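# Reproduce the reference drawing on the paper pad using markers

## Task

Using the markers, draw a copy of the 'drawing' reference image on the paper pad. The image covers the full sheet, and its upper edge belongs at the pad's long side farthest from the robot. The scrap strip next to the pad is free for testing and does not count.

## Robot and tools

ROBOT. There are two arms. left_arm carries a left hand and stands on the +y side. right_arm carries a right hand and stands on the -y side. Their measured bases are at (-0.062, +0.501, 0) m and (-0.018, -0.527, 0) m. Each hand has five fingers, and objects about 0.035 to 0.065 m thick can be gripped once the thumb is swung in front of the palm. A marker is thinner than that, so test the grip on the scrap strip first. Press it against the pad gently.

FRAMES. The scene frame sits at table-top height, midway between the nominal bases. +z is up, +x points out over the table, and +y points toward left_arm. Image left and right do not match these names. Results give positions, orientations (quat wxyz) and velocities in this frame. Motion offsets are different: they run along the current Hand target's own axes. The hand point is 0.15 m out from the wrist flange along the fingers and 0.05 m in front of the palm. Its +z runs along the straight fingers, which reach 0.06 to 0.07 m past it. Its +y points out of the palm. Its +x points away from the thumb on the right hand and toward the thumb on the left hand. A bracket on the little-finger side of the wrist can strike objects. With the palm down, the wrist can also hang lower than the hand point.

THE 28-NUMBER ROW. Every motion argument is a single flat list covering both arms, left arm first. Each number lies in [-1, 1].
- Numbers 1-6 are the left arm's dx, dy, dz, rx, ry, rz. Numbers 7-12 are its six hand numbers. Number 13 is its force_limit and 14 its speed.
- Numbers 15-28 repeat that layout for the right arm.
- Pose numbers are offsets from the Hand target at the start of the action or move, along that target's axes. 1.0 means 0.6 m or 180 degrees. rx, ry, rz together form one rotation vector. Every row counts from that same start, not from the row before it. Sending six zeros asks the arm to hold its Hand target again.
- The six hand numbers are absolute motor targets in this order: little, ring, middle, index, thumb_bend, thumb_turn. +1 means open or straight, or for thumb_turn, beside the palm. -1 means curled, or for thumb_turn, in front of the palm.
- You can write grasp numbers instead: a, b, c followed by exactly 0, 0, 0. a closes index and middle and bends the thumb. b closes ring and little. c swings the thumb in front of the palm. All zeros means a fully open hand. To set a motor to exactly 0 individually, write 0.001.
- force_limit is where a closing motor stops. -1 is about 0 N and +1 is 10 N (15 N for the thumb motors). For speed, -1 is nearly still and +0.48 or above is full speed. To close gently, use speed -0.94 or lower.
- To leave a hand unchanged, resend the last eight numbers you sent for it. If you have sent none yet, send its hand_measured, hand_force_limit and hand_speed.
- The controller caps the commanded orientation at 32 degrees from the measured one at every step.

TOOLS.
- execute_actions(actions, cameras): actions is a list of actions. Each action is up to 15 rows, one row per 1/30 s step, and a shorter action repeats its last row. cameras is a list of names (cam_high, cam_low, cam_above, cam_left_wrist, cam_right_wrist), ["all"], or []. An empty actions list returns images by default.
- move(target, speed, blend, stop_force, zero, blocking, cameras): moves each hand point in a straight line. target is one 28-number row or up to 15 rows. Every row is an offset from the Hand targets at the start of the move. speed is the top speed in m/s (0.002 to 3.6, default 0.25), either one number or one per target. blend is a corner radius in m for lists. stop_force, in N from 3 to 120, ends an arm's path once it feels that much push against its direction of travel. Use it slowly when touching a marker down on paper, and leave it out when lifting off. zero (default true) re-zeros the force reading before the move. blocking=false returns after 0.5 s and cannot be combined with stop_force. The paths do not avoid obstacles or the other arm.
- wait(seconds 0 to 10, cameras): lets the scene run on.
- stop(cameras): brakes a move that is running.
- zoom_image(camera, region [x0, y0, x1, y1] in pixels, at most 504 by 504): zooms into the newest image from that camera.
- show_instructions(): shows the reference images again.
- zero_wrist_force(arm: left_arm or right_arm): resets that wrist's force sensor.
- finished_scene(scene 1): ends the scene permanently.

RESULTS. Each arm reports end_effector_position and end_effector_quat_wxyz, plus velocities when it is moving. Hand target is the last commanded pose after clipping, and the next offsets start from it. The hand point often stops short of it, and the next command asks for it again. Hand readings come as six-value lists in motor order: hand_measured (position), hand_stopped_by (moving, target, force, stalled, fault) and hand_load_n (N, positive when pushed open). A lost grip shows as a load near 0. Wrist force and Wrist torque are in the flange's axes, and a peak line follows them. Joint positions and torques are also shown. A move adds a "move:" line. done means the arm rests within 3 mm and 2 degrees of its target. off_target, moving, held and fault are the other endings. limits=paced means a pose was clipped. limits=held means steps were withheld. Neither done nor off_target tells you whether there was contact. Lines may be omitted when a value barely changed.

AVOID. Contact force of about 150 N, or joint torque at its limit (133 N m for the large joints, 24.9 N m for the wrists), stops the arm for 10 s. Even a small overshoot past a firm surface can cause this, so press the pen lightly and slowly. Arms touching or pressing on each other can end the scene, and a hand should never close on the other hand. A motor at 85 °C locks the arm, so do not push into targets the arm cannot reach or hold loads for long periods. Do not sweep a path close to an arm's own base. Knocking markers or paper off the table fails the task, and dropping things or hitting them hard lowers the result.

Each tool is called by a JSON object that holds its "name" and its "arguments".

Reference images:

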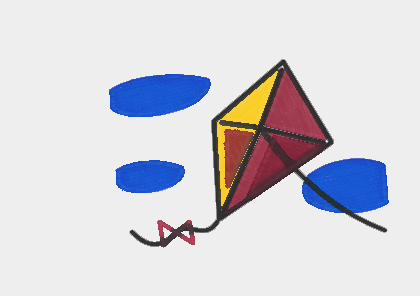

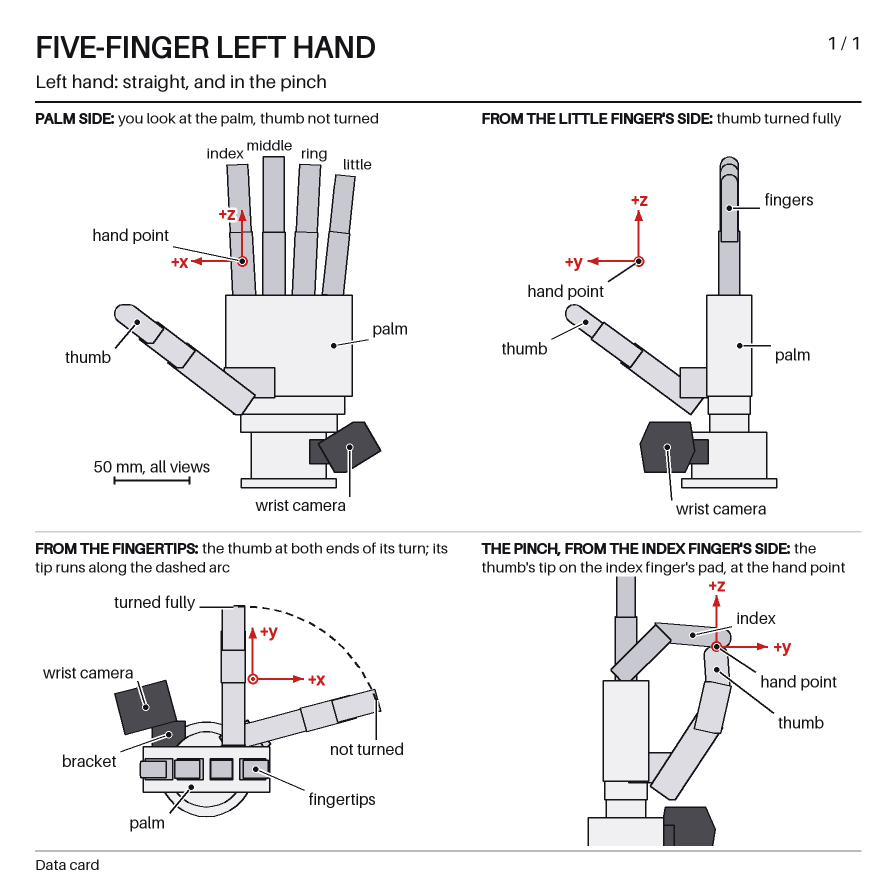

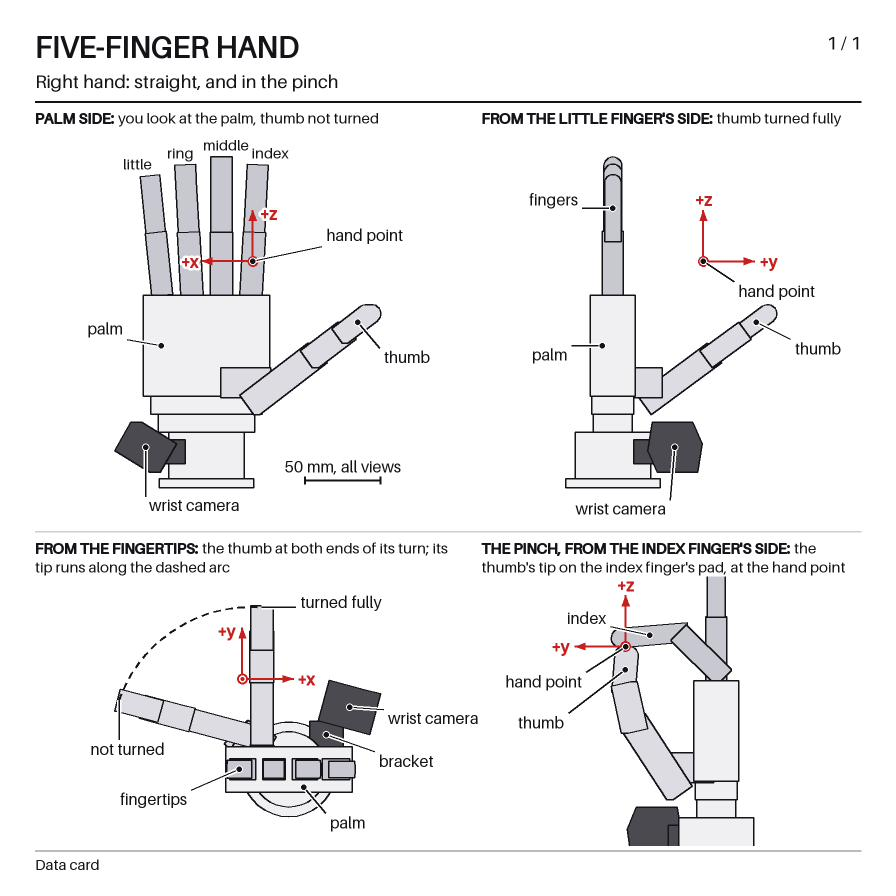

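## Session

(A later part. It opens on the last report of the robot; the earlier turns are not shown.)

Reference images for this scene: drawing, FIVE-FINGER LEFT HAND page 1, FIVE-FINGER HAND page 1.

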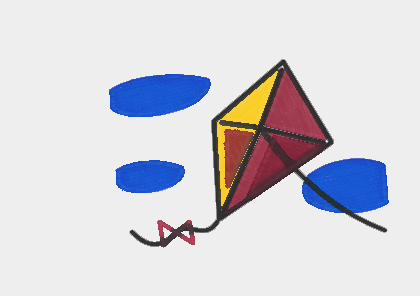

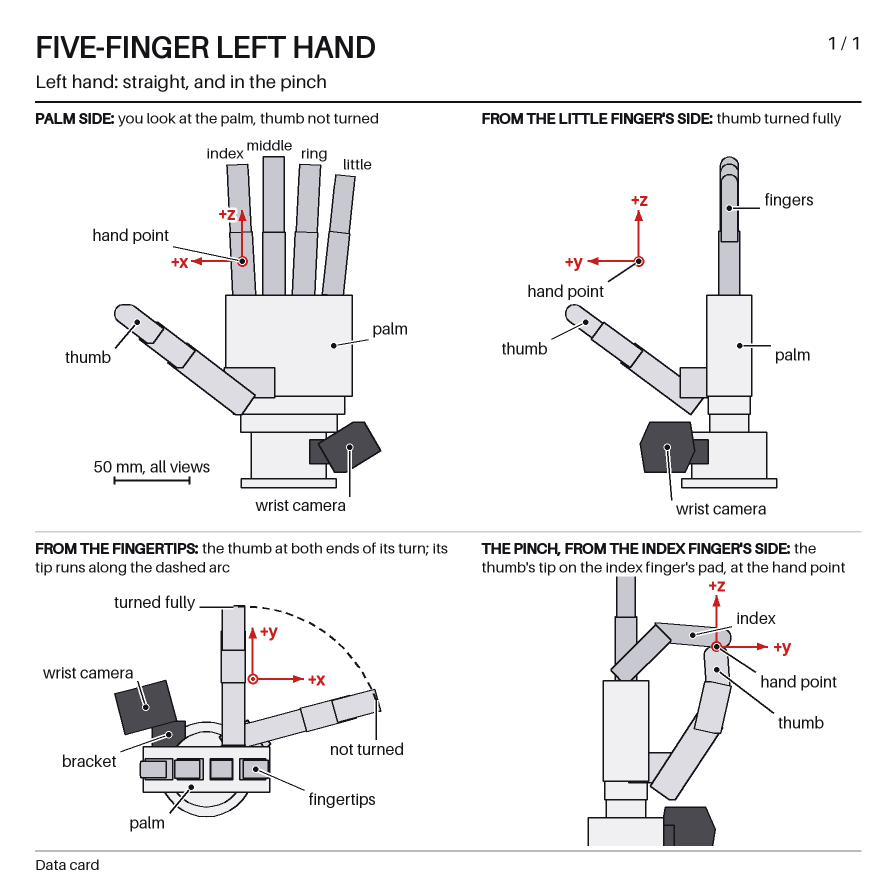

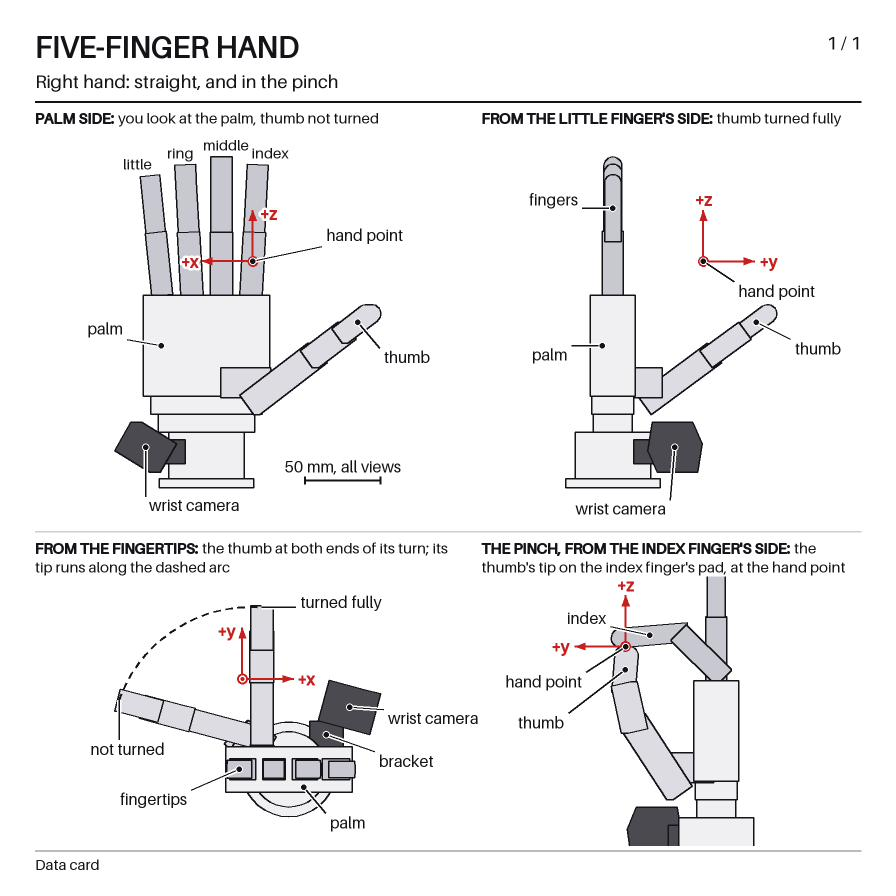

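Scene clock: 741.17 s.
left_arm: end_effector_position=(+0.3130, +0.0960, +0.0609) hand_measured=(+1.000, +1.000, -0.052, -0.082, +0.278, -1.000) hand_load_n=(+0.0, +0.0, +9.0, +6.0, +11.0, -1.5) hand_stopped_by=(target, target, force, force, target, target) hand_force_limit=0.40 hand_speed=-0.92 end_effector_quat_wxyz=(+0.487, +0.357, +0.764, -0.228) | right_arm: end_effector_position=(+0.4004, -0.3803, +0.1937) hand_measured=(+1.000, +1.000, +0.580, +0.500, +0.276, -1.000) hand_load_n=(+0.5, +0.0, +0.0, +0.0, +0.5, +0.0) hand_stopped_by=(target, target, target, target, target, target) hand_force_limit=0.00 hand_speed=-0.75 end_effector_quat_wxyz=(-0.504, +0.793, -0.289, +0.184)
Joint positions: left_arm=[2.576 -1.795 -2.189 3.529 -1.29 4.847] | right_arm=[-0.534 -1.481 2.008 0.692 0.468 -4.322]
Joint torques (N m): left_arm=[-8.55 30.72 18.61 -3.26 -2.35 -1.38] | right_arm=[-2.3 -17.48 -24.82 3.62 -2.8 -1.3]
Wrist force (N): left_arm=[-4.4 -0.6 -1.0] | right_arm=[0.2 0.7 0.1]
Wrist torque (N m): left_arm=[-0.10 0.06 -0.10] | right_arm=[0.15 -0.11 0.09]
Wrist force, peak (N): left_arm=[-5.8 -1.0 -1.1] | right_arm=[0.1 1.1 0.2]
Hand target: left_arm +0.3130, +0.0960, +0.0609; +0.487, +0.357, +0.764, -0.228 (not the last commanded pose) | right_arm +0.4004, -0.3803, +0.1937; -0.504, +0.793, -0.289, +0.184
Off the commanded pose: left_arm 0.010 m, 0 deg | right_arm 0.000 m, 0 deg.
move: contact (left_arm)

{"name": "move", "arguments": {"target": [[-0.0006,0,-0.0003,0,0,0,1,1,-0.5,-0.45,0.275,-1,0.4,-0.92,0,0,0,0,0,0,1,1,0.58,0.5,0.275,-1,0,-0.75],[-0.0065,0.0187,0.0124,0,0,0,1,1,-0.5,-0.45,0.275,-1,0.4,-0.92,0,0,0,0,0,0,1,1,0.58,0.5,0.275,-1,0,-0.75],[-0.0116,0.0097,0.0233,0,0,0,1,1,-0.5,-0.45,0.275,-1,0.4,-0.92,0,0,0,0,0,0,1,1,0.58,0.5,0.275,-1,0,-0.75],[-0.0418,0.0097,0.0092,0,0,0,1,1,-0.5,-0.45,0.275,-1,0.4,-0.92,0,0,0,0,0,0,1,1,0.58,0.5,0.275,-1,0,-0.75],[0.0206,0.2234,-0.244,0,0,0,1,1,-0.5,-0.45,0.275,-1,0.4,-0.92,0,0,0,0,0,0,1,1,0.58,0.5,0.275,-1,0,-0.75]], "speed": [0.03,0.035,0.035,0.1,0.3], "blend": [0.0002,0.0005,0.0005,0.005,0], "cameras": ["cam_above", "cam_left_wrist"]}}

Scene clock: 744.47 s.
left_arm: end_effector_position=(+0.3275, +0.2877, +0.1114) hand_measured=(+1.000, +1.000, -0.052, -0.082, +0.278, -1.000) hand_load_n=(+0.0, +0.0, +8.0, +7.0, +11.5, +0.0) hand_stopped_by=(target, target, force, force, target, target) hand_force_limit=0.40 hand_speed=-0.92 end_effector_quat_wxyz=(+0.487, +0.357, +0.764, -0.228) | right_arm: end_effector_position=(+0.4004, -0.3803, +0.1937) hand_measured=(+1.000, +1.000, +0.580, +0.500, +0.276, -1.000) hand_load_n=(+0.0, +0.0, +0.0, +0.0, +0.0, +0.0) hand_stopped_by=(target, target, target, target, target, target) hand_force_limit=0.00 hand_speed=-0.75 end_effector_quat_wxyz=(-0.504, +0.793, -0.289, +0.184)
Joint positions: left_arm=[3.376 -1.502 -2.408 3.1 -0.623 5.417] | right_arm=[-0.534 -1.481 2.008 0.692 0.468 -4.322]
Joint torques (N m): left_arm=[10.68 2.29 19.65 -3.77 2.95 1.46] | right_arm=[-2.4 -17.36 -24.32 3.72 -2.77 -1.11]
Wrist force (N): left_arm=[-1.0 -0.6 -0.8] | right_arm=[-0.1 0.7 0.2]
Wrist torque (N m): left_arm=[-0.06 0.01 -0.12] | right_arm=[0.14 -0.08 0.08]
Wrist force, peak (N): left_arm=[-4.7 -0.8 -1.2] | right_arm=[0.0 1.0 0.1]
Hand target: left_arm +0.3275, +0.2878, +0.1114; +0.487, +0.357, +0.764, -0.228 | right_arm +0.4004, -0.3803, +0.1937; -0.504, +0.793, -0.289, +0.184
Off the commanded pose: left_arm 0.000 m, 0 deg | right_arm 0.000 m, 0 deg.
move: done
Images, in order (width x height): cam_above 896x504, cam_left_wrist 672x504.

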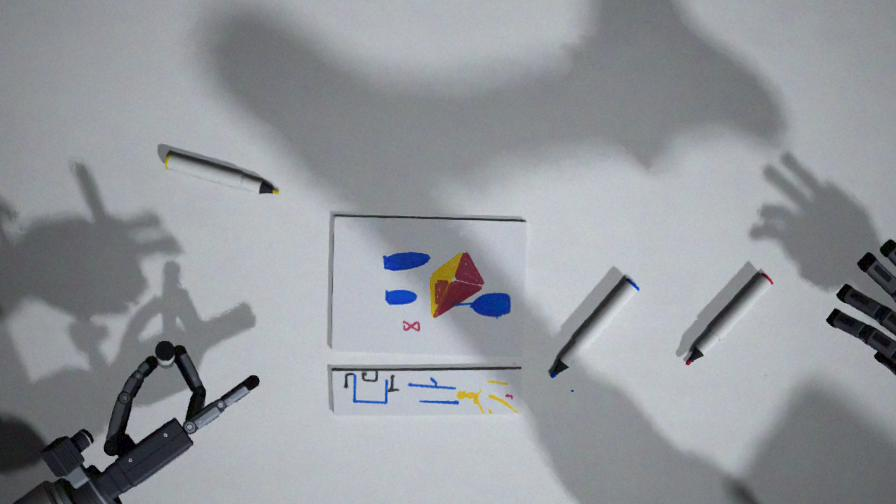

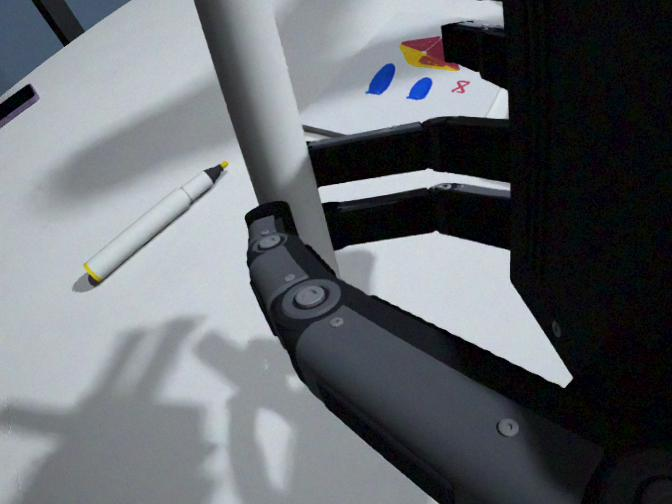

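{"name": "zoom_image", "arguments": {"camera": "cam_above", "region": [325, 355, 445, 420]}}

Scaled by 4.200 from the camera's 896x504 image, which has a finer 1280x720 frame.

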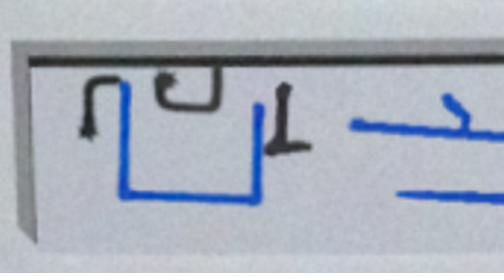

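{"name": "move", "arguments": {"target": [[-0.1737,-0.175,0.4778,0,0,0,1,1,-0.5,-0.45,0.275,-1,0.4,-0.92,0,0,0,0,0,0,1,1,0.58,0.5,0.275,-1,0,-0.75],[-0.148,-0.175,0.4898,0,0,0,1,1,-0.5,-0.45,0.275,-1,0.4,-0.92,0,0,0,0,0,0,1,1,0.58,0.5,0.275,-1,0,-0.75]], "speed": [0.3,0.05], "blend": [0.003,0], "cameras": ["cam_above", "cam_left_wrist"]}}

Scene clock: 749.77 s.
left_arm: end_effector_position=(+0.4417, -0.0128, +0.0678) hand_measured=(+1.000, +1.000, -0.052, -0.082, +0.278, -1.000) hand_load_n=(+0.0, -0.5, +8.0, +7.5, +11.5, +0.0) hand_stopped_by=(target, target, force, force, target, target) hand_force_limit=0.40 hand_speed=-0.92 end_effector_quat_wxyz=(+0.487, +0.357, +0.764, -0.228) | right_arm: end_effector_position=(+0.4004, -0.3803, +0.1937) hand_measured=(+1.000, +1.000, +0.580, +0.500, +0.276, -1.000) hand_load_n=(+0.0, +0.0, +0.0, +0.0, +0.5, +0.0) hand_stopped_by=(target, target, target, target, target, target) hand_force_limit=0.00 hand_speed=-0.75 end_effector_quat_wxyz=(-0.504, +0.793, -0.289, +0.184)
Joint positions: left_arm=[2.528 -2.105 -1.685 3.34 -1.333 4.825] | right_arm=[-0.534 -1.481 2.008 0.692 0.468 -4.322]
Joint torques (N m): left_arm=[-11.08 29.48 7.35 3.35 -2.59 -1.31] | right_arm=[-1.95 -17.7 -24.95 3.88 -2.69 -1.12]
Wrist force (N): left_arm=[-1.3 -1.0 -0.5] | right_arm=[0.2 0.7 0.0]
Wrist torque (N m): left_arm=[-0.17 0.08 -0.02] | right_arm=[0.15 -0.10 0.09]
Wrist force, peak (N): left_arm=[-1.8 -1.0 0.6] | right_arm=[0.2 1.0 0.1]
Hand target: left_arm +0.4417, -0.0128, +0.0678; +0.487, +0.357, +0.764, -0.228 | right_arm +0.4004, -0.3803, +0.1937; -0.504, +0.793, -0.289, +0.184
Off the commanded pose: left_arm 0.000 m, 0 deg | right_arm 0.000 m, 0 deg.
move: done
Images, in order (width x height): cam_above 896x504, cam_left_wrist 672x504.

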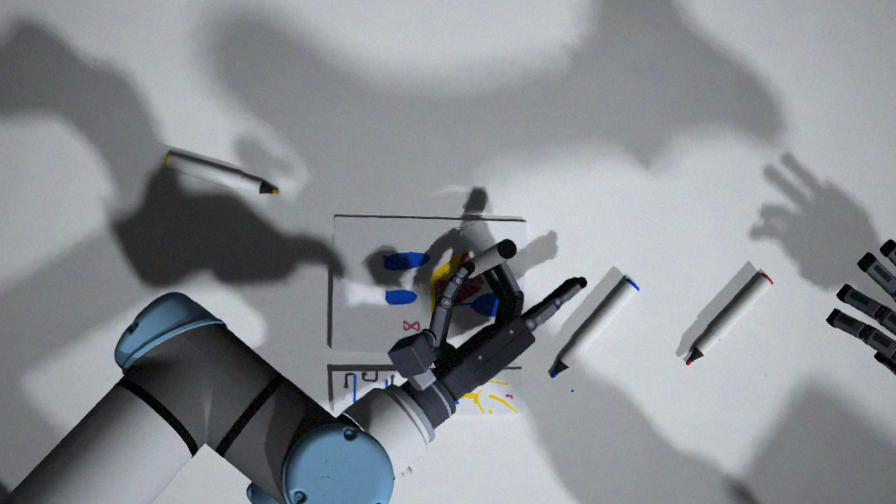

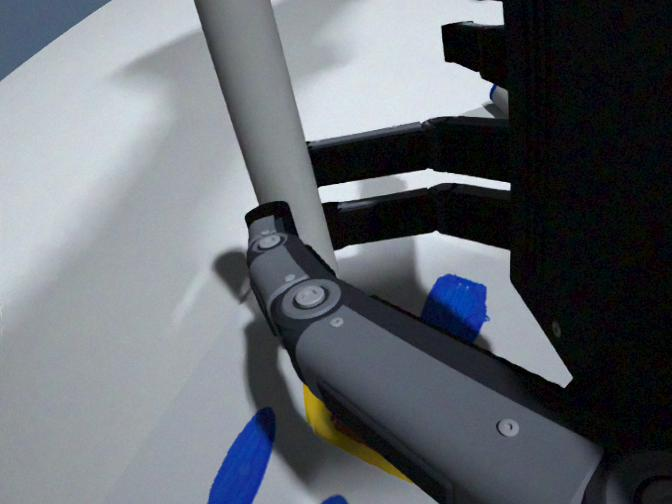

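{"name": "move", "arguments": {"target": [0.0151,0,0.007,0,0,0,1,1,-0.5,-0.45,0.275,-1,0.4,-0.92,0,0,0,0,0,0,1,1,0.58,0.5,0.275,-1,0,-0.75], "speed": 0.005, "stop_force": 3}}

Scene clock: 753.33 s.
left_arm: end_effector_position=(+0.4417, -0.0128, +0.0613) hand_measured=(+1.000, +1.000, -0.052, -0.082, +0.278, -1.000) hand_load_n=(+0.0, +0.0, +9.5, +6.0, +11.5, -2.0) hand_stopped_by=(target, target, force, force, target, target) hand_force_limit=0.40 hand_speed=-0.92 end_effector_quat_wxyz=(+0.487, +0.357, +0.764, -0.228) | right_arm: end_effector_position=(+0.4004, -0.3803, +0.1937) hand_measured=(+1.000, +1.000, +0.580, +0.500, +0.276, -1.000) hand_load_n=(+0.0, +0.0, +0.0, +0.0, +0.0, +0.0) hand_stopped_by=(target, target, target, target, target, target) hand_force_limit=0.00 hand_speed=-0.75 end_effector_quat_wxyz=(-0.504, +0.793, -0.289, +0.184)
Joint positions: left_arm=[2.528 -2.114 -1.69 3.355 -1.333 4.825] | right_arm=[-0.534 -1.481 2.008 0.692 0.468 -4.322]
Joint torques (N m): left_arm=[-9.67 45.5 20.02 -3.32 -2.57 -1.23] | right_arm=[-2.47 -18.22 -24.6 3.54 -2.77 -1.08]
Wrist force (N): left_arm=[-4.4 -0.9 -1.4] | right_arm=[0.2 0.6 0.0]
Wrist torque (N m): left_arm=[-0.12 0.05 0.02] | right_arm=[0.15 -0.10 0.09]
Wrist force, peak (N): left_arm=[-5.3 -1.0 -1.1] | right_arm=[-0.1 1.0 0.0]
Hand target: left_arm +0.4417, -0.0128, +0.0613; +0.487, +0.357, +0.764, -0.228 (not the last commanded pose) | right_arm +0.4004, -0.3803, +0.1937; -0.504, +0.793, -0.289, +0.184
Off the commanded pose: left_arm 0.003 m, 0 deg | right_arm 0.000 m, 0 deg.
move: contact (left_arm)

{"name": "move", "arguments": {"target": [[-0.0003,0,-0.0001,0,0,0,1,1,-0.5,-0.45,0.275,-1,0.4,-0.92,0,0,0,0,0,0,1,1,0.58,0.5,0.275,-1,0,-0.75],[0.0139,-0.0166,-0.0306,0,0,0,1,1,-0.5,-0.45,0.275,-1,0.4,-0.92,0,0,0,0,0,0,1,1,0.58,0.5,0.275,-1,0,-0.75],[0.0276,-0.034,-0.0599,0,0,0,1,1,-0.5,-0.45,0.275,-1,0.4,-0.92,0,0,0,0,0,0,1,1,0.58,0.5,0.275,-1,0,-0.75],[-0.0175,-0.034,-0.0809,0,0,0,1,1,-0.5,-0.45,0.275,-1,0.4,-0.92,0,0,0,0,0,0,1,1,0.58,0.5,0.275,-1,0,-0.75],[0.0871,0.2332,-0.3851,0,0,0,1,1,-0.5,-0.45,0.275,-1,0.4,-0.92,0,0,0,0,0,0,1,1,0.58,0.5,0.275,-1,0,-0.75]], "speed": [0.03,0.035,0.035,0.1,0.3], "blend": [0.0001,0.0005,0.0003,0.005,0], "cameras": ["cam_above", "cam_high"]}}

Scene clock: 756.97 s.
left_arm: end_effector_position=(+0.4007, +0.2546, +0.1115) hand_measured=(+1.000, +1.000, -0.052, -0.082, +0.278, -1.000) hand_load_n=(+0.0, +0.0, +8.0, +7.0, +11.5, -0.5) hand_stopped_by=(target, target, force, force, target, target) hand_force_limit=0.40 hand_speed=-0.92 end_effector_quat_wxyz=(+0.487, +0.357, +0.764, -0.228) | right_arm: end_effector_position=(+0.4004, -0.3803, +0.1937) hand_measured=(+1.000, +1.000, +0.580, +0.500, +0.276, -1.000) hand_load_n=(+0.0, +0.0, +0.0, +0.0, +0.0, +0.0) hand_stopped_by=(target, target, target, target, target, target) hand_force_limit=0.00 hand_speed=-0.75 end_effector_quat_wxyz=(-0.504, +0.793, -0.289, +0.184)
Joint positions: left_arm=[3.186 -1.671 -2.2 3.214 -0.765 5.219] | right_arm=[-0.534 -1.481 2.008 0.692 0.468 -4.322]
Joint torques (N m): left_arm=[11.24 9.31 20.3 -3.75 2.99 1.51] | right_arm=[-2.15 -18.3 -23.67 3.53 -2.73 -1.04]
Wrist force (N): left_arm=[-1.4 -0.5 -0.3] | right_arm=[0.1 0.9 -0.2]
Wrist torque (N m): left_arm=[-0.10 0.08 -0.17] | right_arm=[0.20 -0.09 0.10]
Wrist force, peak (N): left_arm=[-4.6 -0.7 -1.3] | right_arm=[0.2 0.9 -0.1]
Hand target: left_arm +0.4007, +0.2546, +0.1115; +0.487, +0.357, +0.764, -0.228 | right_arm +0.4004, -0.3803, +0.1937; -0.504, +0.793, -0.289, +0.184
Off the commanded pose: left_arm 0.000 m, 0 deg | right_arm 0.000 m, 0 deg.
move: done
Images, in order (width x height): cam_high 896x504, cam_above 896x504.

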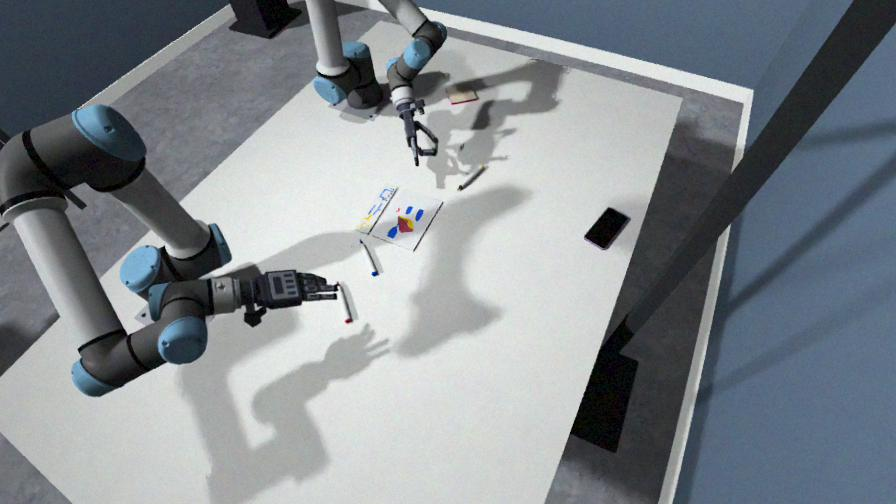

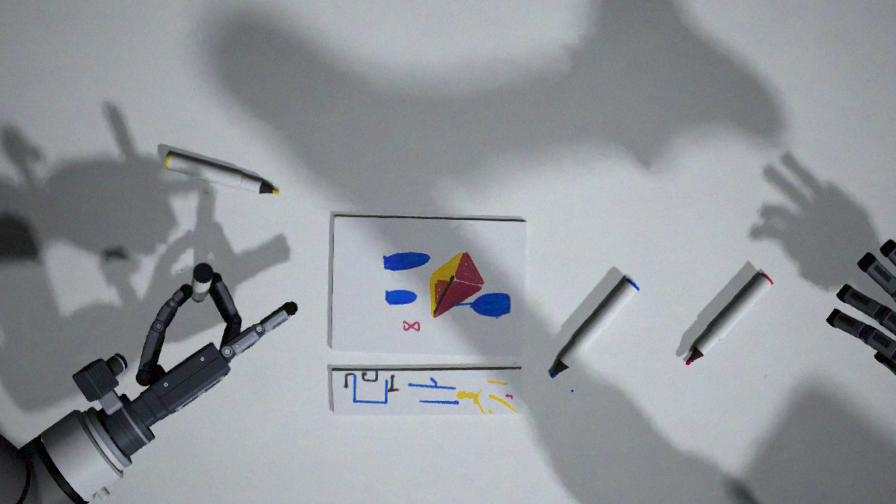

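{"name": "zoom_image", "arguments": {"camera": "cam_above", "region": [415, 240, 495, 325]}}

Scaled by 5.929 from the camera's 896x504 image, which has a finer 1280x720 frame.

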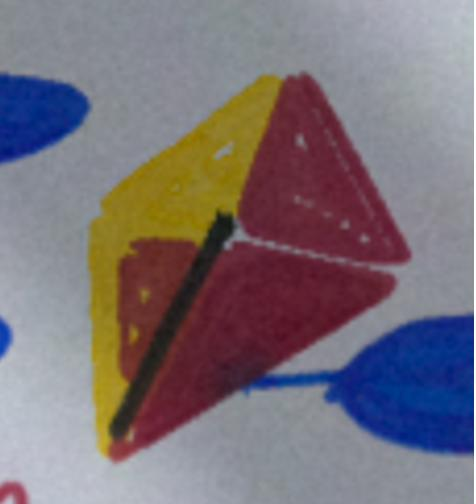

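{"name": "zoom_image", "arguments": {"camera": "cam_above", "region": [428, 268, 468, 323]}}

Scaled by 9.164 from the camera's 896x504 image, which has a finer 1280x720 frame.

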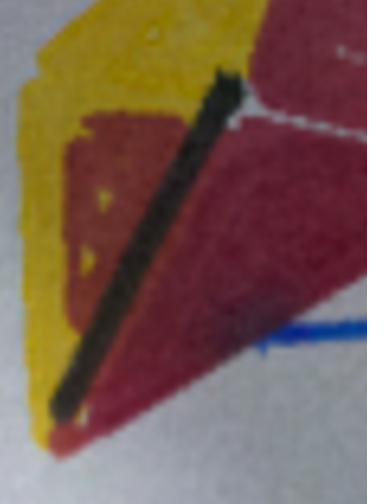

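{"name": "move", "arguments": {"target": [[-0.1221,-0.2043,0.4046,0,0,0,1,1,-0.5,-0.45,0.275,-1,0.4,-0.92,0,0,0,0,0,0,1,1,0.58,0.5,0.275,-1,0,-0.75],[-0.104,-0.2043,0.4131,0,0,0,1,1,-0.5,-0.45,0.275,-1,0.4,-0.92,0,0,0,0,0,0,1,1,0.58,0.5,0.275,-1,0,-0.75]], "speed": [0.3,0.05], "blend": [0.002,0]}}

Scene clock: 765.37 s.
left_arm: end_effector_position=(+0.4676, -0.0166, +0.0634) hand_measured=(+1.000, +1.000, -0.052, -0.082, +0.278, -1.000) hand_load_n=(+0.0, +0.0, +7.5, +7.5, +11.5, -0.5) hand_stopped_by=(target, target, force, force, target, target) hand_force_limit=0.40 hand_speed=-0.92 end_effector_quat_wxyz=(+0.487, +0.357, +0.764, -0.228) | right_arm: end_effector_position=(+0.4004, -0.3803, +0.1937) hand_measured=(+1.000, +1.000, +0.580, +0.500, +0.276, -1.000) hand_load_n=(+0.0, +0.0, +0.0, +0.0, +0.0, +0.0) hand_stopped_by=(target, target, target, target, target, target) hand_force_limit=0.00 hand_speed=-0.75 end_effector_quat_wxyz=(-0.504, +0.793, -0.289, +0.184)
Joint positions: left_arm=[2.552 -2.15 -1.622 3.32 -1.312 4.835] | right_arm=[-0.534 -1.481 2.008 0.692 0.468 -4.322]
Joint torques (N m): left_arm=[-10.55 31.15 22.62 3.11 -2.46 -1.37] | right_arm=[-1.79 -18.86 -25.39 3.71 -2.78 -1.04]
Wrist force (N): left_arm=[-1.1 -0.7 -0.5] | right_arm=[0.1 0.7 0.0]
Wrist torque (N m): left_arm=[-0.15 0.03 -0.03] | right_arm=[0.17 -0.09 0.09]
Wrist force, peak (N): left_arm=[-1.7 -1.9 0.5] | right_arm=[0.0 1.1 -0.2]
Hand target: left_arm +0.4676, -0.0166, +0.0633; +0.487, +0.357, +0.764, -0.228 | right_arm +0.4004, -0.3803, +0.1937; -0.504, +0.793, -0.289, +0.184
Off the commanded pose: left_arm 0.000 m, 0 deg | right_arm 0.000 m, 0 deg.
move: done

{"name": "move", "arguments": {"target": [[0.0,0.0003,0.0072,0,0,0,1,1,-0.5,-0.45,0.275,-1,0.4,-0.92,0,0,0,0,0,0,1,1,0.58,0.5,0.275,-1,0,-0.75],[-0.0033,0.0015,0.0142,0,0,0,1,1,-0.5,-0.45,0.275,-1,0.4,-0.92,0,0,0,0,0,0,1,1,0.58,0.5,0.275,-1,0,-0.75],[0.0,-0.0763,0.0074,0,0,0,1,1,-0.5,-0.45,0.275,-1,0.4,-0.92,0,0,0,0,0,0,1,1,0.58,0.5,0.275,-1,0,-0.75],[0.0489,-0.0698,-0.0977,0,0,0,1,1,-0.5,-0.45,0.275,-1,0.4,-0.92,0,0,0,0,0,0,1,1,0.58,0.5,0.275,-1,0,-0.75],[0.0465,-0.0616,-0.0926,0,0,0,1,1,-0.5,-0.45,0.275,-1,0.4,-0.92,0,0,0,0,0,0,1,1,0.58,0.5,0.275,-1,0,-0.75],[0.0422,-0.0561,-0.0906,0,0,0,1,1,-0.5,-0.45,0.275,-1,0.4,-0.92,0,0,0,0,0,0,1,1,0.58,0.5,0.275,-1,0,-0.75],[0.0044,-0.0561,-0.1082,0,0,0,1,1,-0.5,-0.45,0.275,-1,0.4,-0.92,0,0,0,0,0,0,1,1,0.58,0.5,0.275,-1,0,-0.75],[0.0938,0.2111,-0.4194,0,0,0,1,1,-0.5,-0.45,0.275,-1,0.4,-0.92,0,0,0,0,0,0,1,1,0.58,0.5,0.275,-1,0,-0.75]], "speed": [0.03,0.035,0.04,0.04,0.035,0.035,0.1,0.3], "blend": [0.0005,0.0005,0.0005,0.0005,0.0005,0.001,0.005,0], "cameras": ["cam_above"]}}

Scene clock: 772.20 s.
left_arm: end_effector_position=(+0.4033, +0.2578, +0.1186) hand_measured=(+1.000, +1.000, -0.052, -0.082, +0.278, -1.000) hand_load_n=(+0.0, +0.0, +8.0, +7.0, +11.5, +0.0) hand_stopped_by=(target, target, force, force, target, target) hand_force_limit=0.40 hand_speed=-0.92 end_effector_quat_wxyz=(+0.487, +0.357, +0.764, -0.228) | right_arm: end_effector_position=(+0.4004, -0.3803, +0.1937) hand_measured=(+1.000, +1.000, +0.580, +0.500, +0.276, -1.000) hand_load_n=(+0.0, +0.0, +0.0, +0.0, +0.0, +0.0) hand_stopped_by=(target, target, target, target, target, target) hand_force_limit=0.00 hand_speed=-0.75 end_effector_quat_wxyz=(-0.504, +0.793, -0.289, +0.184)
Joint positions: left_arm=[3.197 -1.662 -2.187 3.185 -0.756 5.229] | right_arm=[-0.534 -1.481 2.008 0.692 0.468 -4.322]
Joint torques (N m): left_arm=[10.5 9.61 20.59 -3.97 2.96 1.65] | right_arm=[-2.06 -18.8 -25.41 3.5 -2.78 -0.93]
Wrist force (N): left_arm=[-1.3 -0.3 -0.9] | right_arm=[0.0 0.8 -0.1]
Wrist torque (N m): left_arm=[-0.04 0.04 -0.19] | right_arm=[0.18 -0.08 0.09]
Wrist force, peak (N): left_arm=[-3.8 -0.9 -0.7] | right_arm=[0.1 1.0 -0.2]
Hand target: left_arm +0.4033, +0.2579, +0.1186; +0.487, +0.357, +0.764, -0.228 | right_arm +0.4004, -0.3803, +0.1937; -0.504, +0.793, -0.289, +0.184
Off the commanded pose: left_arm 0.000 m, 0 deg | right_arm 0.000 m, 0 deg.
move: done
Images, in order (width x height): cam_above 896x504.

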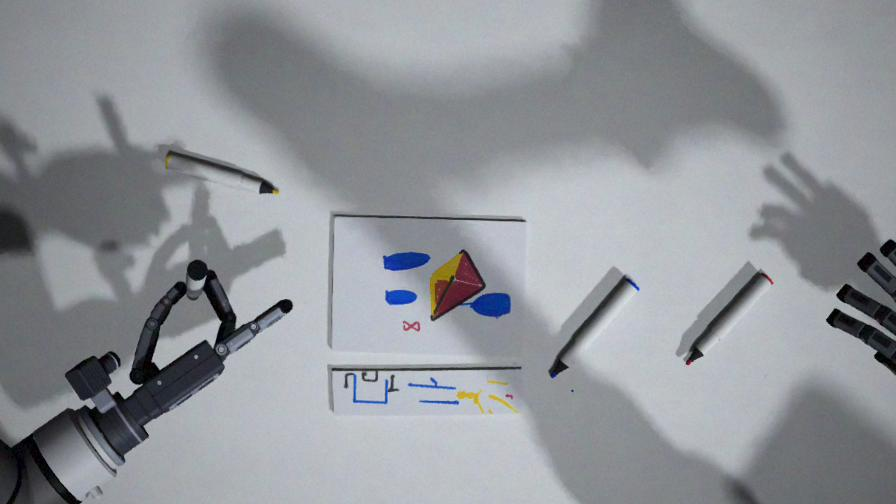

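{"name": "zoom_image", "arguments": {"camera": "cam_above", "region": [415, 240, 495, 325]}}

Scaled by 5.929 from the camera's 896x504 image, which has a finer 1280x720 frame.

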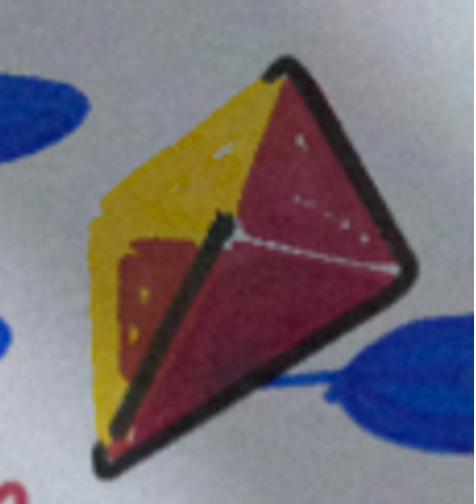

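{"name": "move", "arguments": {"target": [[-0.0715,-0.27875,0.3241,0,0,0,1,1,-0.5,-0.45,0.275,-1,0.4,-0.92,0,0,0,0,0,0,1,1,0.58,0.5,0.275,-1,0,-0.75],[-0.05303,-0.27875,0.33265,0,0,0,1,1,-0.5,-0.45,0.275,-1,0.4,-0.92,0,0,0,0,0,0,1,1,0.58,0.5,0.275,-1,0,-0.75]], "speed": [0.3,0.05], "blend": [0.002,0]}}

Scene clock: 777.83 s.
left_arm: end_effector_position=(+0.3996, +0.0015, +0.0633) hand_measured=(+1.000, +1.000, -0.052, -0.082, +0.278, -1.000) hand_load_n=(+0.0, +0.0, +8.0, +7.5, +11.5, -0.5) hand_stopped_by=(target, target, force, force, target, target) hand_force_limit=0.40 hand_speed=-0.92 end_effector_quat_wxyz=(+0.487, +0.357, +0.764, -0.228) | right_arm: end_effector_position=(+0.4004, -0.3803, +0.1937) hand_measured=(+1.000, +1.000, +0.580, +0.500, +0.276, -1.000) hand_load_n=(+0.0, -0.5, +0.0, +0.0, +0.0, +0.0) hand_stopped_by=(target, target, target, target, target, target) hand_force_limit=0.00 hand_speed=-0.75 end_effector_quat_wxyz=(-0.504, +0.793, -0.289, +0.184)
Joint positions: left_arm=[2.5 -2.039 -1.81 3.402 -1.358 4.812] | right_arm=[-0.534 -1.481 2.008 0.692 0.468 -4.322]
Joint torques (N m): left_arm=[-10.78 26.07 7.28 2.95 -2.48 -1.23] | right_arm=[-0.85 -19.03 -23.6 3.27 -2.45 -0.88]
Wrist force (N): left_arm=[-1.4 -0.4 -0.9] | right_arm=[0.1 0.8 -0.2]
Wrist torque (N m): left_arm=[-0.05 0.11 -0.05] | right_arm=[0.19 -0.09 0.10]
Wrist force, peak (N): left_arm=[-1.6 0.5 -1.9] | right_arm=[0.2 1.0 0.0]
Hand target: left_arm +0.3995, +0.0015, +0.0632; +0.487, +0.357, +0.764, -0.228 | right_arm +0.4004, -0.3803, +0.1937; -0.504, +0.793, -0.289, +0.184
Off the commanded pose: left_arm 0.000 m, 0 deg | right_arm 0.000 m, 0 deg.
move: done

{"name": "move", "arguments": {"target": [[0.00513,0.00072,-0.00391,0,0,0,1,1,-0.5,-0.45,0.275,-1,0.4,-0.92,0,0,0,0,0,0,1,1,0.58,0.5,0.275,-1,0,-0.75],[0.00721,0.00107,-0.00838,0,0,0,1,1,-0.5,-0.45,0.275,-1,0.4,-0.92,0,0,0,0,0,0,1,1,0.58,0.5,0.275,-1,0,-0.75],[-0.01122,0.07052,0.03106,0,0,0,1,1,-0.5,-0.45,0.275,-1,0.4,-0.92,0,0,0,0,0,0,1,1,0.58,0.5,0.275,-1,0,-0.75],[-0.04511,0.07302,0.10386,0,0,0,1,1,-0.5,-0.45,0.275,-1,0.4,-0.92,0,0,0,0,0,0,1,1,0.58,0.5,0.275,-1,0,-0.75],[-0.04332,0.06597,0.10003,0,0,0,1,1,-0.5,-0.45,0.275,-1,0.4,-0.92,0,0,0,0,0,0,1,1,0.58,0.5,0.275,-1,0,-0.75],[-0.04569,0.05931,0.09803,0,0,0,1,1,-0.5,-0.45,0.275,-1,0.4,-0.92,0,0,0,0,0,0,1,1,0.58,0.5,0.275,-1,0,-0.75],[-0.08348,0.05931,0.08044,0,0,0,1,1,-0.5,-0.45,0.275,-1,0.4,-0.92,0,0,0,0,0,0,1,1,0.58,0.5,0.275,-1,0,-0.75],[0.0059,0.3265,-0.2308,0,0,0,1,1,-0.5,-0.45,0.275,-1,0.4,-0.92,0,0,0,0,0,0,1,1,0.58,0.5,0.275,-1,0,-0.75]], "speed": [0.03,0.035,0.035,0.038,0.03,0.035,0.1,0.3], "blend": [0.0005,0.0005,0.0005,0.0005,0.0005,0.001,0.005,0], "cameras": ["cam_above"]}}

{"name": "zoom_image", "arguments": {"camera": "cam_above", "region": [415, 240, 495, 325]}}

Scene clock: 784.37 s.
left_arm: end_effector_position=(+0.4684, +0.2245, +0.1184) hand_measured=(+1.000, +1.000, -0.052, -0.082, +0.278, -1.000) hand_load_n=(+0.0, +0.0, +8.0, +5.5, +10.0, +0.5) hand_stopped_by=(target, target, force, force, target, target) hand_force_limit=0.40 hand_speed=-0.92 end_effector_quat_wxyz=(+0.487, +0.357, +0.764, -0.228) | right_arm: end_effector_position=(+0.4004, -0.3803, +0.1937) hand_measured=(+1.000, +1.000, +0.580, +0.500, +0.276, -1.000) hand_load_n=(+0.0, +0.0, +0.0, +0.0, +0.0, +0.0) hand_stopped_by=(target, target, target, target, target, target) hand_force_limit=0.00 hand_speed=-0.75 end_effector_quat_wxyz=(-0.504, +0.793, -0.289, +0.184)
Joint positions: left_arm=[3.091 -1.812 -1.991 3.201 -0.842 5.141] | right_arm=[-0.534 -1.481 2.008 0.692 0.468 -4.322]
Joint torques (N m): left_arm=[10.54 34.88 7.43 -3.26 2.77 1.48] | right_arm=[-1.11 -19.1 -24.18 3.25 -2.71 -0.72]
Wrist force (N): left_arm=[-1.4 -0.7 -0.7] | right_arm=[0.2 0.6 0.1]
Wrist torque (N m): left_arm=[-0.10 0.08 -0.15] | right_arm=[0.14 -0.11 0.09]
Wrist force, peak (N): left_arm=[-4.4 0.1 -1.1] | right_arm=[0.2 1.1 -0.1]
Hand target: left_arm +0.4684, +0.2246, +0.1184; +0.487, +0.357, +0.764, -0.228 | right_arm +0.4004, -0.3803, +0.1937; -0.504, +0.793, -0.289, +0.184
Off the commanded pose: left_arm 0.000 m, 0 deg | right_arm 0.000 m, 0 deg.
move: done
Images, in order (width x height): cam_above 896x504.

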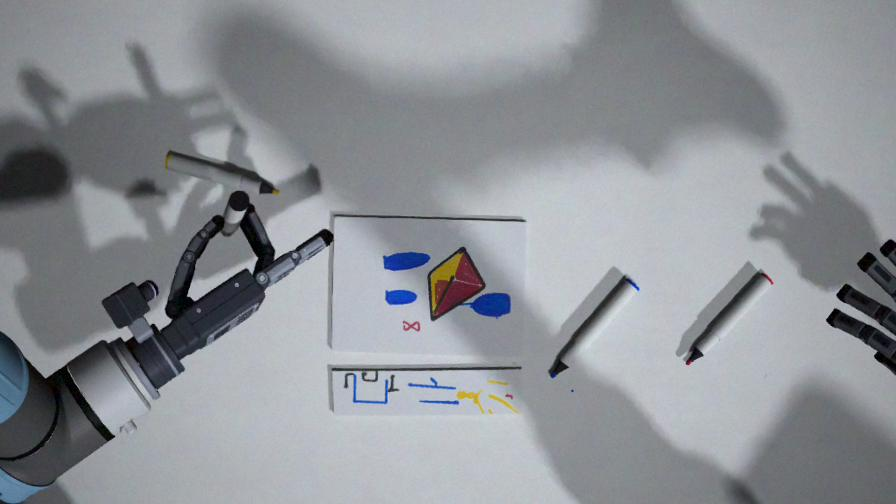

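Scaled by 5.929 from the camera's 896x504 image, which has a finer 1280x720 frame.

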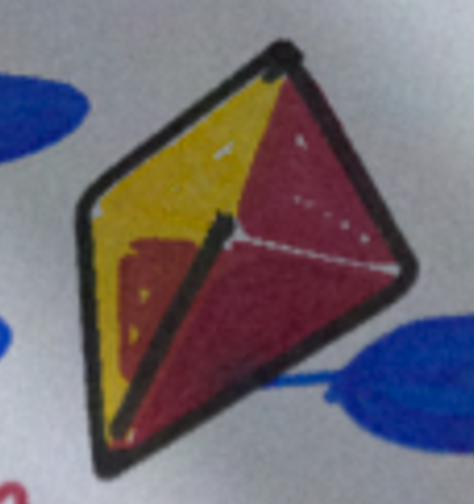

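{"name": "move", "arguments": {"target": [[-0.03688,-0.25559,0.2497,0,0,0,1,1,-0.5,-0.45,0.275,-1,0.4,-0.92,0,0,0,0,0,0,1,1,0.58,0.5,0.275,-1,0,-0.75],[-0.01874,-0.25559,0.25814,0,0,0,1,1,-0.5,-0.45,0.275,-1,0.4,-0.92,0,0,0,0,0,0,1,1,0.58,0.5,0.275,-1,0,-0.75]], "speed": [0.3,0.05], "blend": [0.002,0]}}

Scene clock: 788.57 s.
left_arm: end_effector_position=(+0.4438, +0.0149, +0.0633) hand_measured=(+1.000, +1.000, -0.052, -0.082, +0.278, -1.000) hand_load_n=(+0.0, +0.0, +8.0, +5.5, +10.0, +0.5) hand_stopped_by=(target, target, force, force, target, target) hand_force_limit=0.40 hand_speed=-0.92 end_effector_quat_wxyz=(+0.487, +0.357, +0.764, -0.228) | right_arm: end_effector_position=(+0.4004, -0.3803, +0.1937) hand_measured=(+1.000, +1.000, +0.580, +0.500, +0.276, -1.000) hand_load_n=(+0.0, +0.0, +0.0, +0.0, +0.0, +0.0) hand_stopped_by=(target, target, target, target, target, target) hand_force_limit=0.00 hand_speed=-0.75 end_effector_quat_wxyz=(-0.504, +0.793, -0.289, +0.184)
Joint positions: left_arm=[2.579 -2.075 -1.752 3.371 -1.287 4.848] | right_arm=[-0.534 -1.481 2.008 0.692 0.468 -4.322]
Joint torques (N m): left_arm=[-11.04 29 6.95 3.1 -2.43 -1.33] | right_arm=[-1.07 -19.32 -24 3.01 -2.73 -0.75]
Wrist force (N): left_arm=[-1.1 -0.7 -0.8] | right_arm=[-0.1 0.8 0.2]
Wrist torque (N m): left_arm=[-0.12 0.05 -0.02] | right_arm=[0.16 -0.07 0.08]
Wrist force, peak (N): left_arm=[-1.9 -1.5 0.4] | right_arm=[-0.1 1.1 -0.3]
Hand target: left_arm +0.4438, +0.0149, +0.0632; +0.487, +0.357, +0.764, -0.228 | right_arm +0.4004, -0.3803, +0.1937; -0.504, +0.793, -0.289, +0.184
Off the commanded pose: left_arm 0.000 m, 0 deg | right_arm 0.000 m, 0 deg.
move: done

{"name": "move", "arguments": {"target": [[0.00098,-0.00386,0.00463,0,0,0,1,1,-0.5,-0.45,0.275,-1,0.4,-0.92,0,0,0,0,0,0,1,1,0.58,0.5,0.275,-1,0,-0.75],[-0.01171,-0.03319,0.03195,0,0,0,1,1,-0.5,-0.45,0.275,-1,0.4,-0.92,0,0,0,0,0,0,1,1,0.58,0.5,0.275,-1,0,-0.75],[-0.02618,-0.07297,0.06312,0,0,0,1,1,-0.5,-0.45,0.275,-1,0.4,-0.92,0,0,0,0,0,0,1,1,0.58,0.5,0.275,-1,0,-0.75],[-0.0305,-0.07773,0.06569,0,0,0,1,1,-0.5,-0.45,0.275,-1,0.4,-0.92,0,0,0,0,0,0,1,1,0.58,0.5,0.275,-1,0,-0.75],[-0.04864,-0.07773,0.05725,0,0,0,1,1,-0.5,-0.45,0.275,-1,0.4,-0.92,0,0,0,0,0,0,1,1,0.58,0.5,0.275,-1,0,-0.75],[-0.04011,0.00224,0.07429,0,0,0,1,1,-0.5,-0.45,0.275,-1,0.4,-0.92,0,0,0,0,0,0,1,1,0.58,0.5,0.275,-1,0,-0.75],[-0.03122,-0.00087,0.07379,0,0,0,1,1,-0.5,-0.45,0.275,-1,0.4,-0.92,0,0,0,0,0,0,1,1,0.58,0.5,0.275,-1,0,-0.75],[-0.02102,-0.01926,0.05192,0,0,0,1,1,-0.5,-0.45,0.275,-1,0.4,-0.92,0,0,0,0,0,0,1,1,0.58,0.5,0.275,-1,0,-0.75],[-0.01431,-0.02967,0.03753,0,0,0,1,1,-0.5,-0.45,0.275,-1,0.4,-0.92,0,0,0,0,0,0,1,1,0.58,0.5,0.275,-1,0,-0.75],[-0.0119,-0.03312,0.03237,0,0,0,1,1,-0.5,-0.45,0.275,-1,0.4,-0.92,0,0,0,0,0,0,1,1,0.58,0.5,0.275,-1,0,-0.75],[0.00207,-0.05067,0.00238,0,0,0,1,1,-0.5,-0.45,0.275,-1,0.4,-0.92,0,0,0,0,0,0,1,1,0.58,0.5,0.275,-1,0,-0.75],[0.01679,-0.06835,-0.0292,0,0,0,1,1,-0.5,-0.45,0.275,-1,0.4,-0.92,0,0,0,0,0,0,1,1,0.58,0.5,0.275,-1,0,-0.75],[0.01715,-0.07151,-0.03668,0,0,0,1,1,-0.5,-0.45,0.275,-1,0.4,-0.92,0,0,0,0,0,0,1,1,0.58,0.5,0.275,-1,0,-0.75],[-0.02064,-0.07151,-0.05427,0,0,0,1,1,-0.5,-0.45,0.275,-1,0.4,-0.92,0,0,0,0,0,0,1,1,0.58,0.5,0.275,-1,0,-0.75],[0.06876,0.19569,-0.36547,0,0,0,1,1,-0.5,-0.45,0.275,-1,0.4,-0.92,0,0,0,0,0,0,1,1,0.58,0.5,0.275,-1,0,-0.75]], "speed": [0.03,0.036,0.036,0.04,0.08,0.1,0.03,0.035,0.035,0.035,0.036,0.036,0.035,0.1,0.3], "blend": [0.0005,0.001,0.0005,0.0005,0.003,0.001,0.0005,0.001,0.001,0.0005,0.001,0.0005,0.0005,0.005,0], "cameras": ["cam_above"]}}

{"name": "zoom_image", "arguments": {"camera": "cam_above", "region": [415, 240, 495, 325]}}

Scene clock: 798.37 s.
left_arm: end_effector_position=(+0.3953, +0.2560, +0.1184) hand_measured=(+1.000, +1.000, -0.052, -0.082, +0.278, -1.000) hand_load_n=(+0.0, +0.0, +8.5, +0.0, +5.5, +1.0) hand_stopped_by=(target, target, force, force, target, target) hand_force_limit=0.40 hand_speed=-0.92 end_effector_quat_wxyz=(+0.487, +0.357, +0.764, -0.228) | right_arm: end_effector_position=(+0.4004, -0.3803, +0.1937) hand_measured=(+1.000, +1.000, +0.580, +0.500, +0.276, -1.000) hand_load_n=(+0.0, +0.0, +0.0, +0.0, +0.0, +0.0) hand_stopped_by=(target, target, target, target, target, target) hand_force_limit=0.00 hand_speed=-0.75 end_effector_quat_wxyz=(-0.504, +0.793, -0.289, +0.184)
Joint positions: left_arm=[3.192 -1.645 -2.206 3.191 -0.76 5.224] | right_arm=[-0.534 -1.481 2.008 0.692 0.468 -4.322]
Joint torques (N m): left_arm=[11.08 9.49 20.66 -3.71 2.84 1.29] | right_arm=[-0.44 -20.9 -23.04 3.08 -2.63 -0.69]
Wrist force (N): left_arm=[-1.2 -0.5 -0.8] | right_arm=[0.2 0.7 -0.1]
Wrist torque (N m): left_arm=[-0.07 0.04 -0.17] | right_arm=[0.17 -0.11 0.10]
Wrist force, peak (N): left_arm=[-7.0 -0.9 -1.9] | right_arm=[0.1 1.1 -0.1]
Hand target: left_arm +0.3953, +0.2560, +0.1184; +0.487, +0.357, +0.764, -0.228 | right_arm +0.4004, -0.3803, +0.1937; -0.504, +0.793, -0.289, +0.184
Off the commanded pose: left_arm 0.000 m, 0 deg | right_arm 0.000 m, 0 deg.
move: done
Images, in order (width x height): cam_above 896x504.

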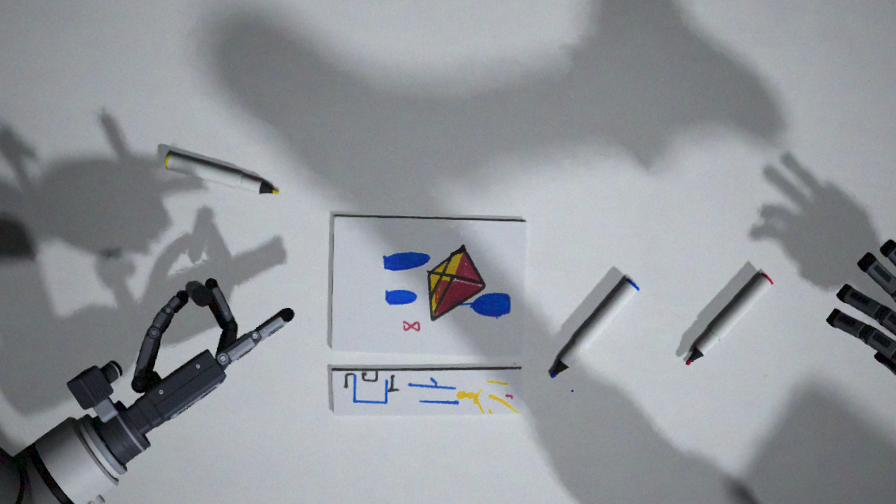

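Scaled by 5.929 from the camera's 896x504 image, which has a finer 1280x720 frame.

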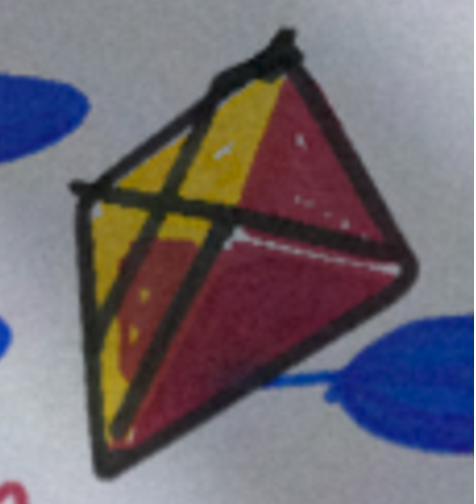

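{"name": "wait", "arguments": {"seconds": 0.1, "cameras": ["cam_left_wrist", "cam_low", "cam_above"]}}

Scene clock: 801.23 s.
left_arm: end_effector_position=(+0.3953, +0.2560, +0.1184) hand_measured=(+1.000, +1.000, -0.052, -0.082, +0.278, -1.000) hand_load_n=(+0.0, +0.0, +8.5, +0.0, +5.0, +1.0) hand_stopped_by=(target, target, force, force, target, target) hand_force_limit=0.40 hand_speed=-0.92 end_effector_quat_wxyz=(+0.487, +0.357, +0.764, -0.228) | right_arm: end_effector_position=(+0.4004, -0.3803, +0.1937) hand_measured=(+1.000, +1.000, +0.580, +0.500, +0.276, -1.000) hand_load_n=(+0.0, +0.0, +0.0, +0.0, +0.0, +0.0) hand_stopped_by=(target, target, target, target, target, target) hand_force_limit=0.00 hand_speed=-0.75 end_effector_quat_wxyz=(-0.504, +0.793, -0.289, +0.184)
Joint positions: left_arm=[3.192 -1.645 -2.206 3.191 -0.76 5.225] | right_arm=[-0.534 -1.481 2.008 0.692 0.468 -4.322]
Joint torques (N m): left_arm=[10.49 8.63 20.5 -3.5 3.02 1.49] | right_arm=[0.26 -20.7 -23.19 3.02 -2.66 -0.4]
Wrist force (N): left_arm=[-1.2 -0.7 -0.7] | right_arm=[0.2 0.9 -0.1]
Wrist torque (N m): left_arm=[-0.11 0.04 -0.16] | right_arm=[0.19 -0.10 0.10]
Wrist force, peak (N): left_arm=[-1.5 -0.8 -1.1] | right_arm=[0.3 1.0 -0.1]
Hand target: left_arm +0.3953, +0.2560, +0.1184; +0.487, +0.357, +0.764, -0.228 | right_arm +0.4004, -0.3803, +0.1937; -0.504, +0.793, -0.289, +0.184
Off the commanded pose: left_arm 0.000 m, 0 deg | right_arm 0.000 m, 0 deg.
wait: 0.10 s; at rest from the start
Images, in order (width x height): cam_low 896x504, cam_above 896x504, cam_left_wrist 672x504.

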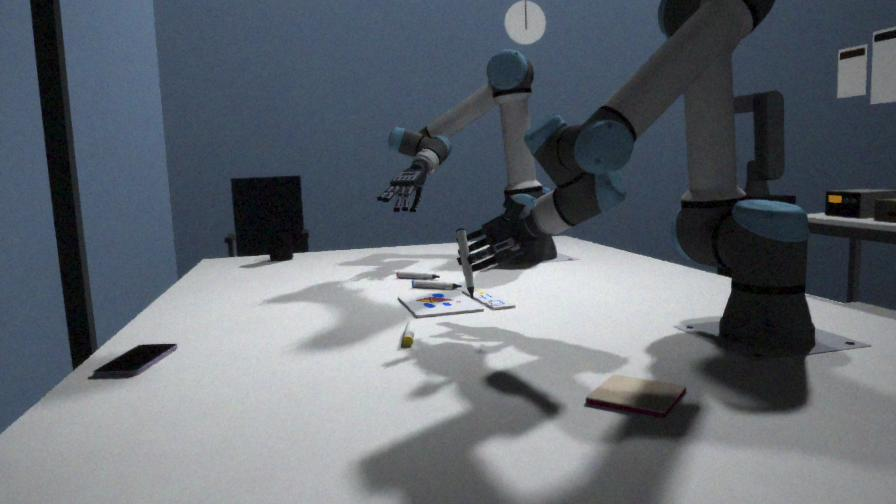

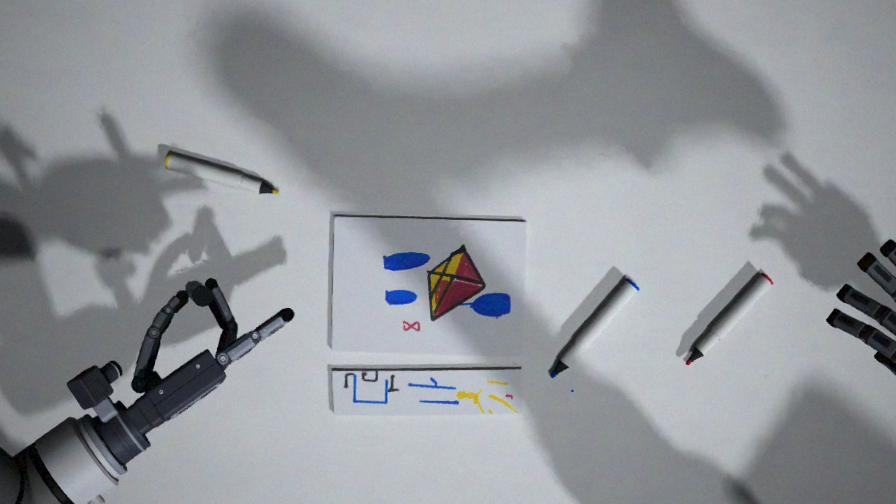

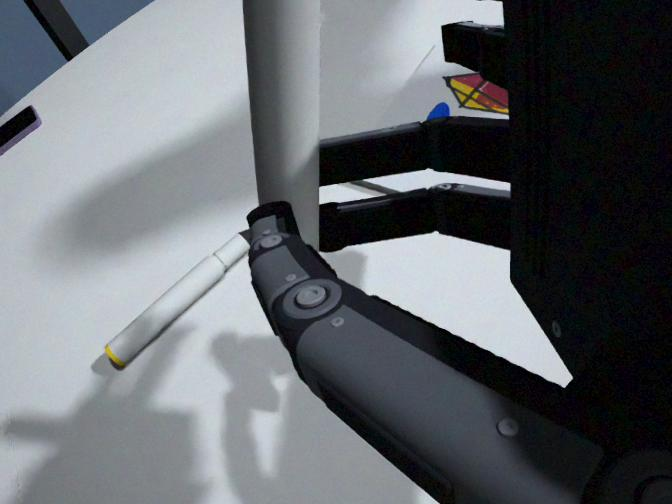

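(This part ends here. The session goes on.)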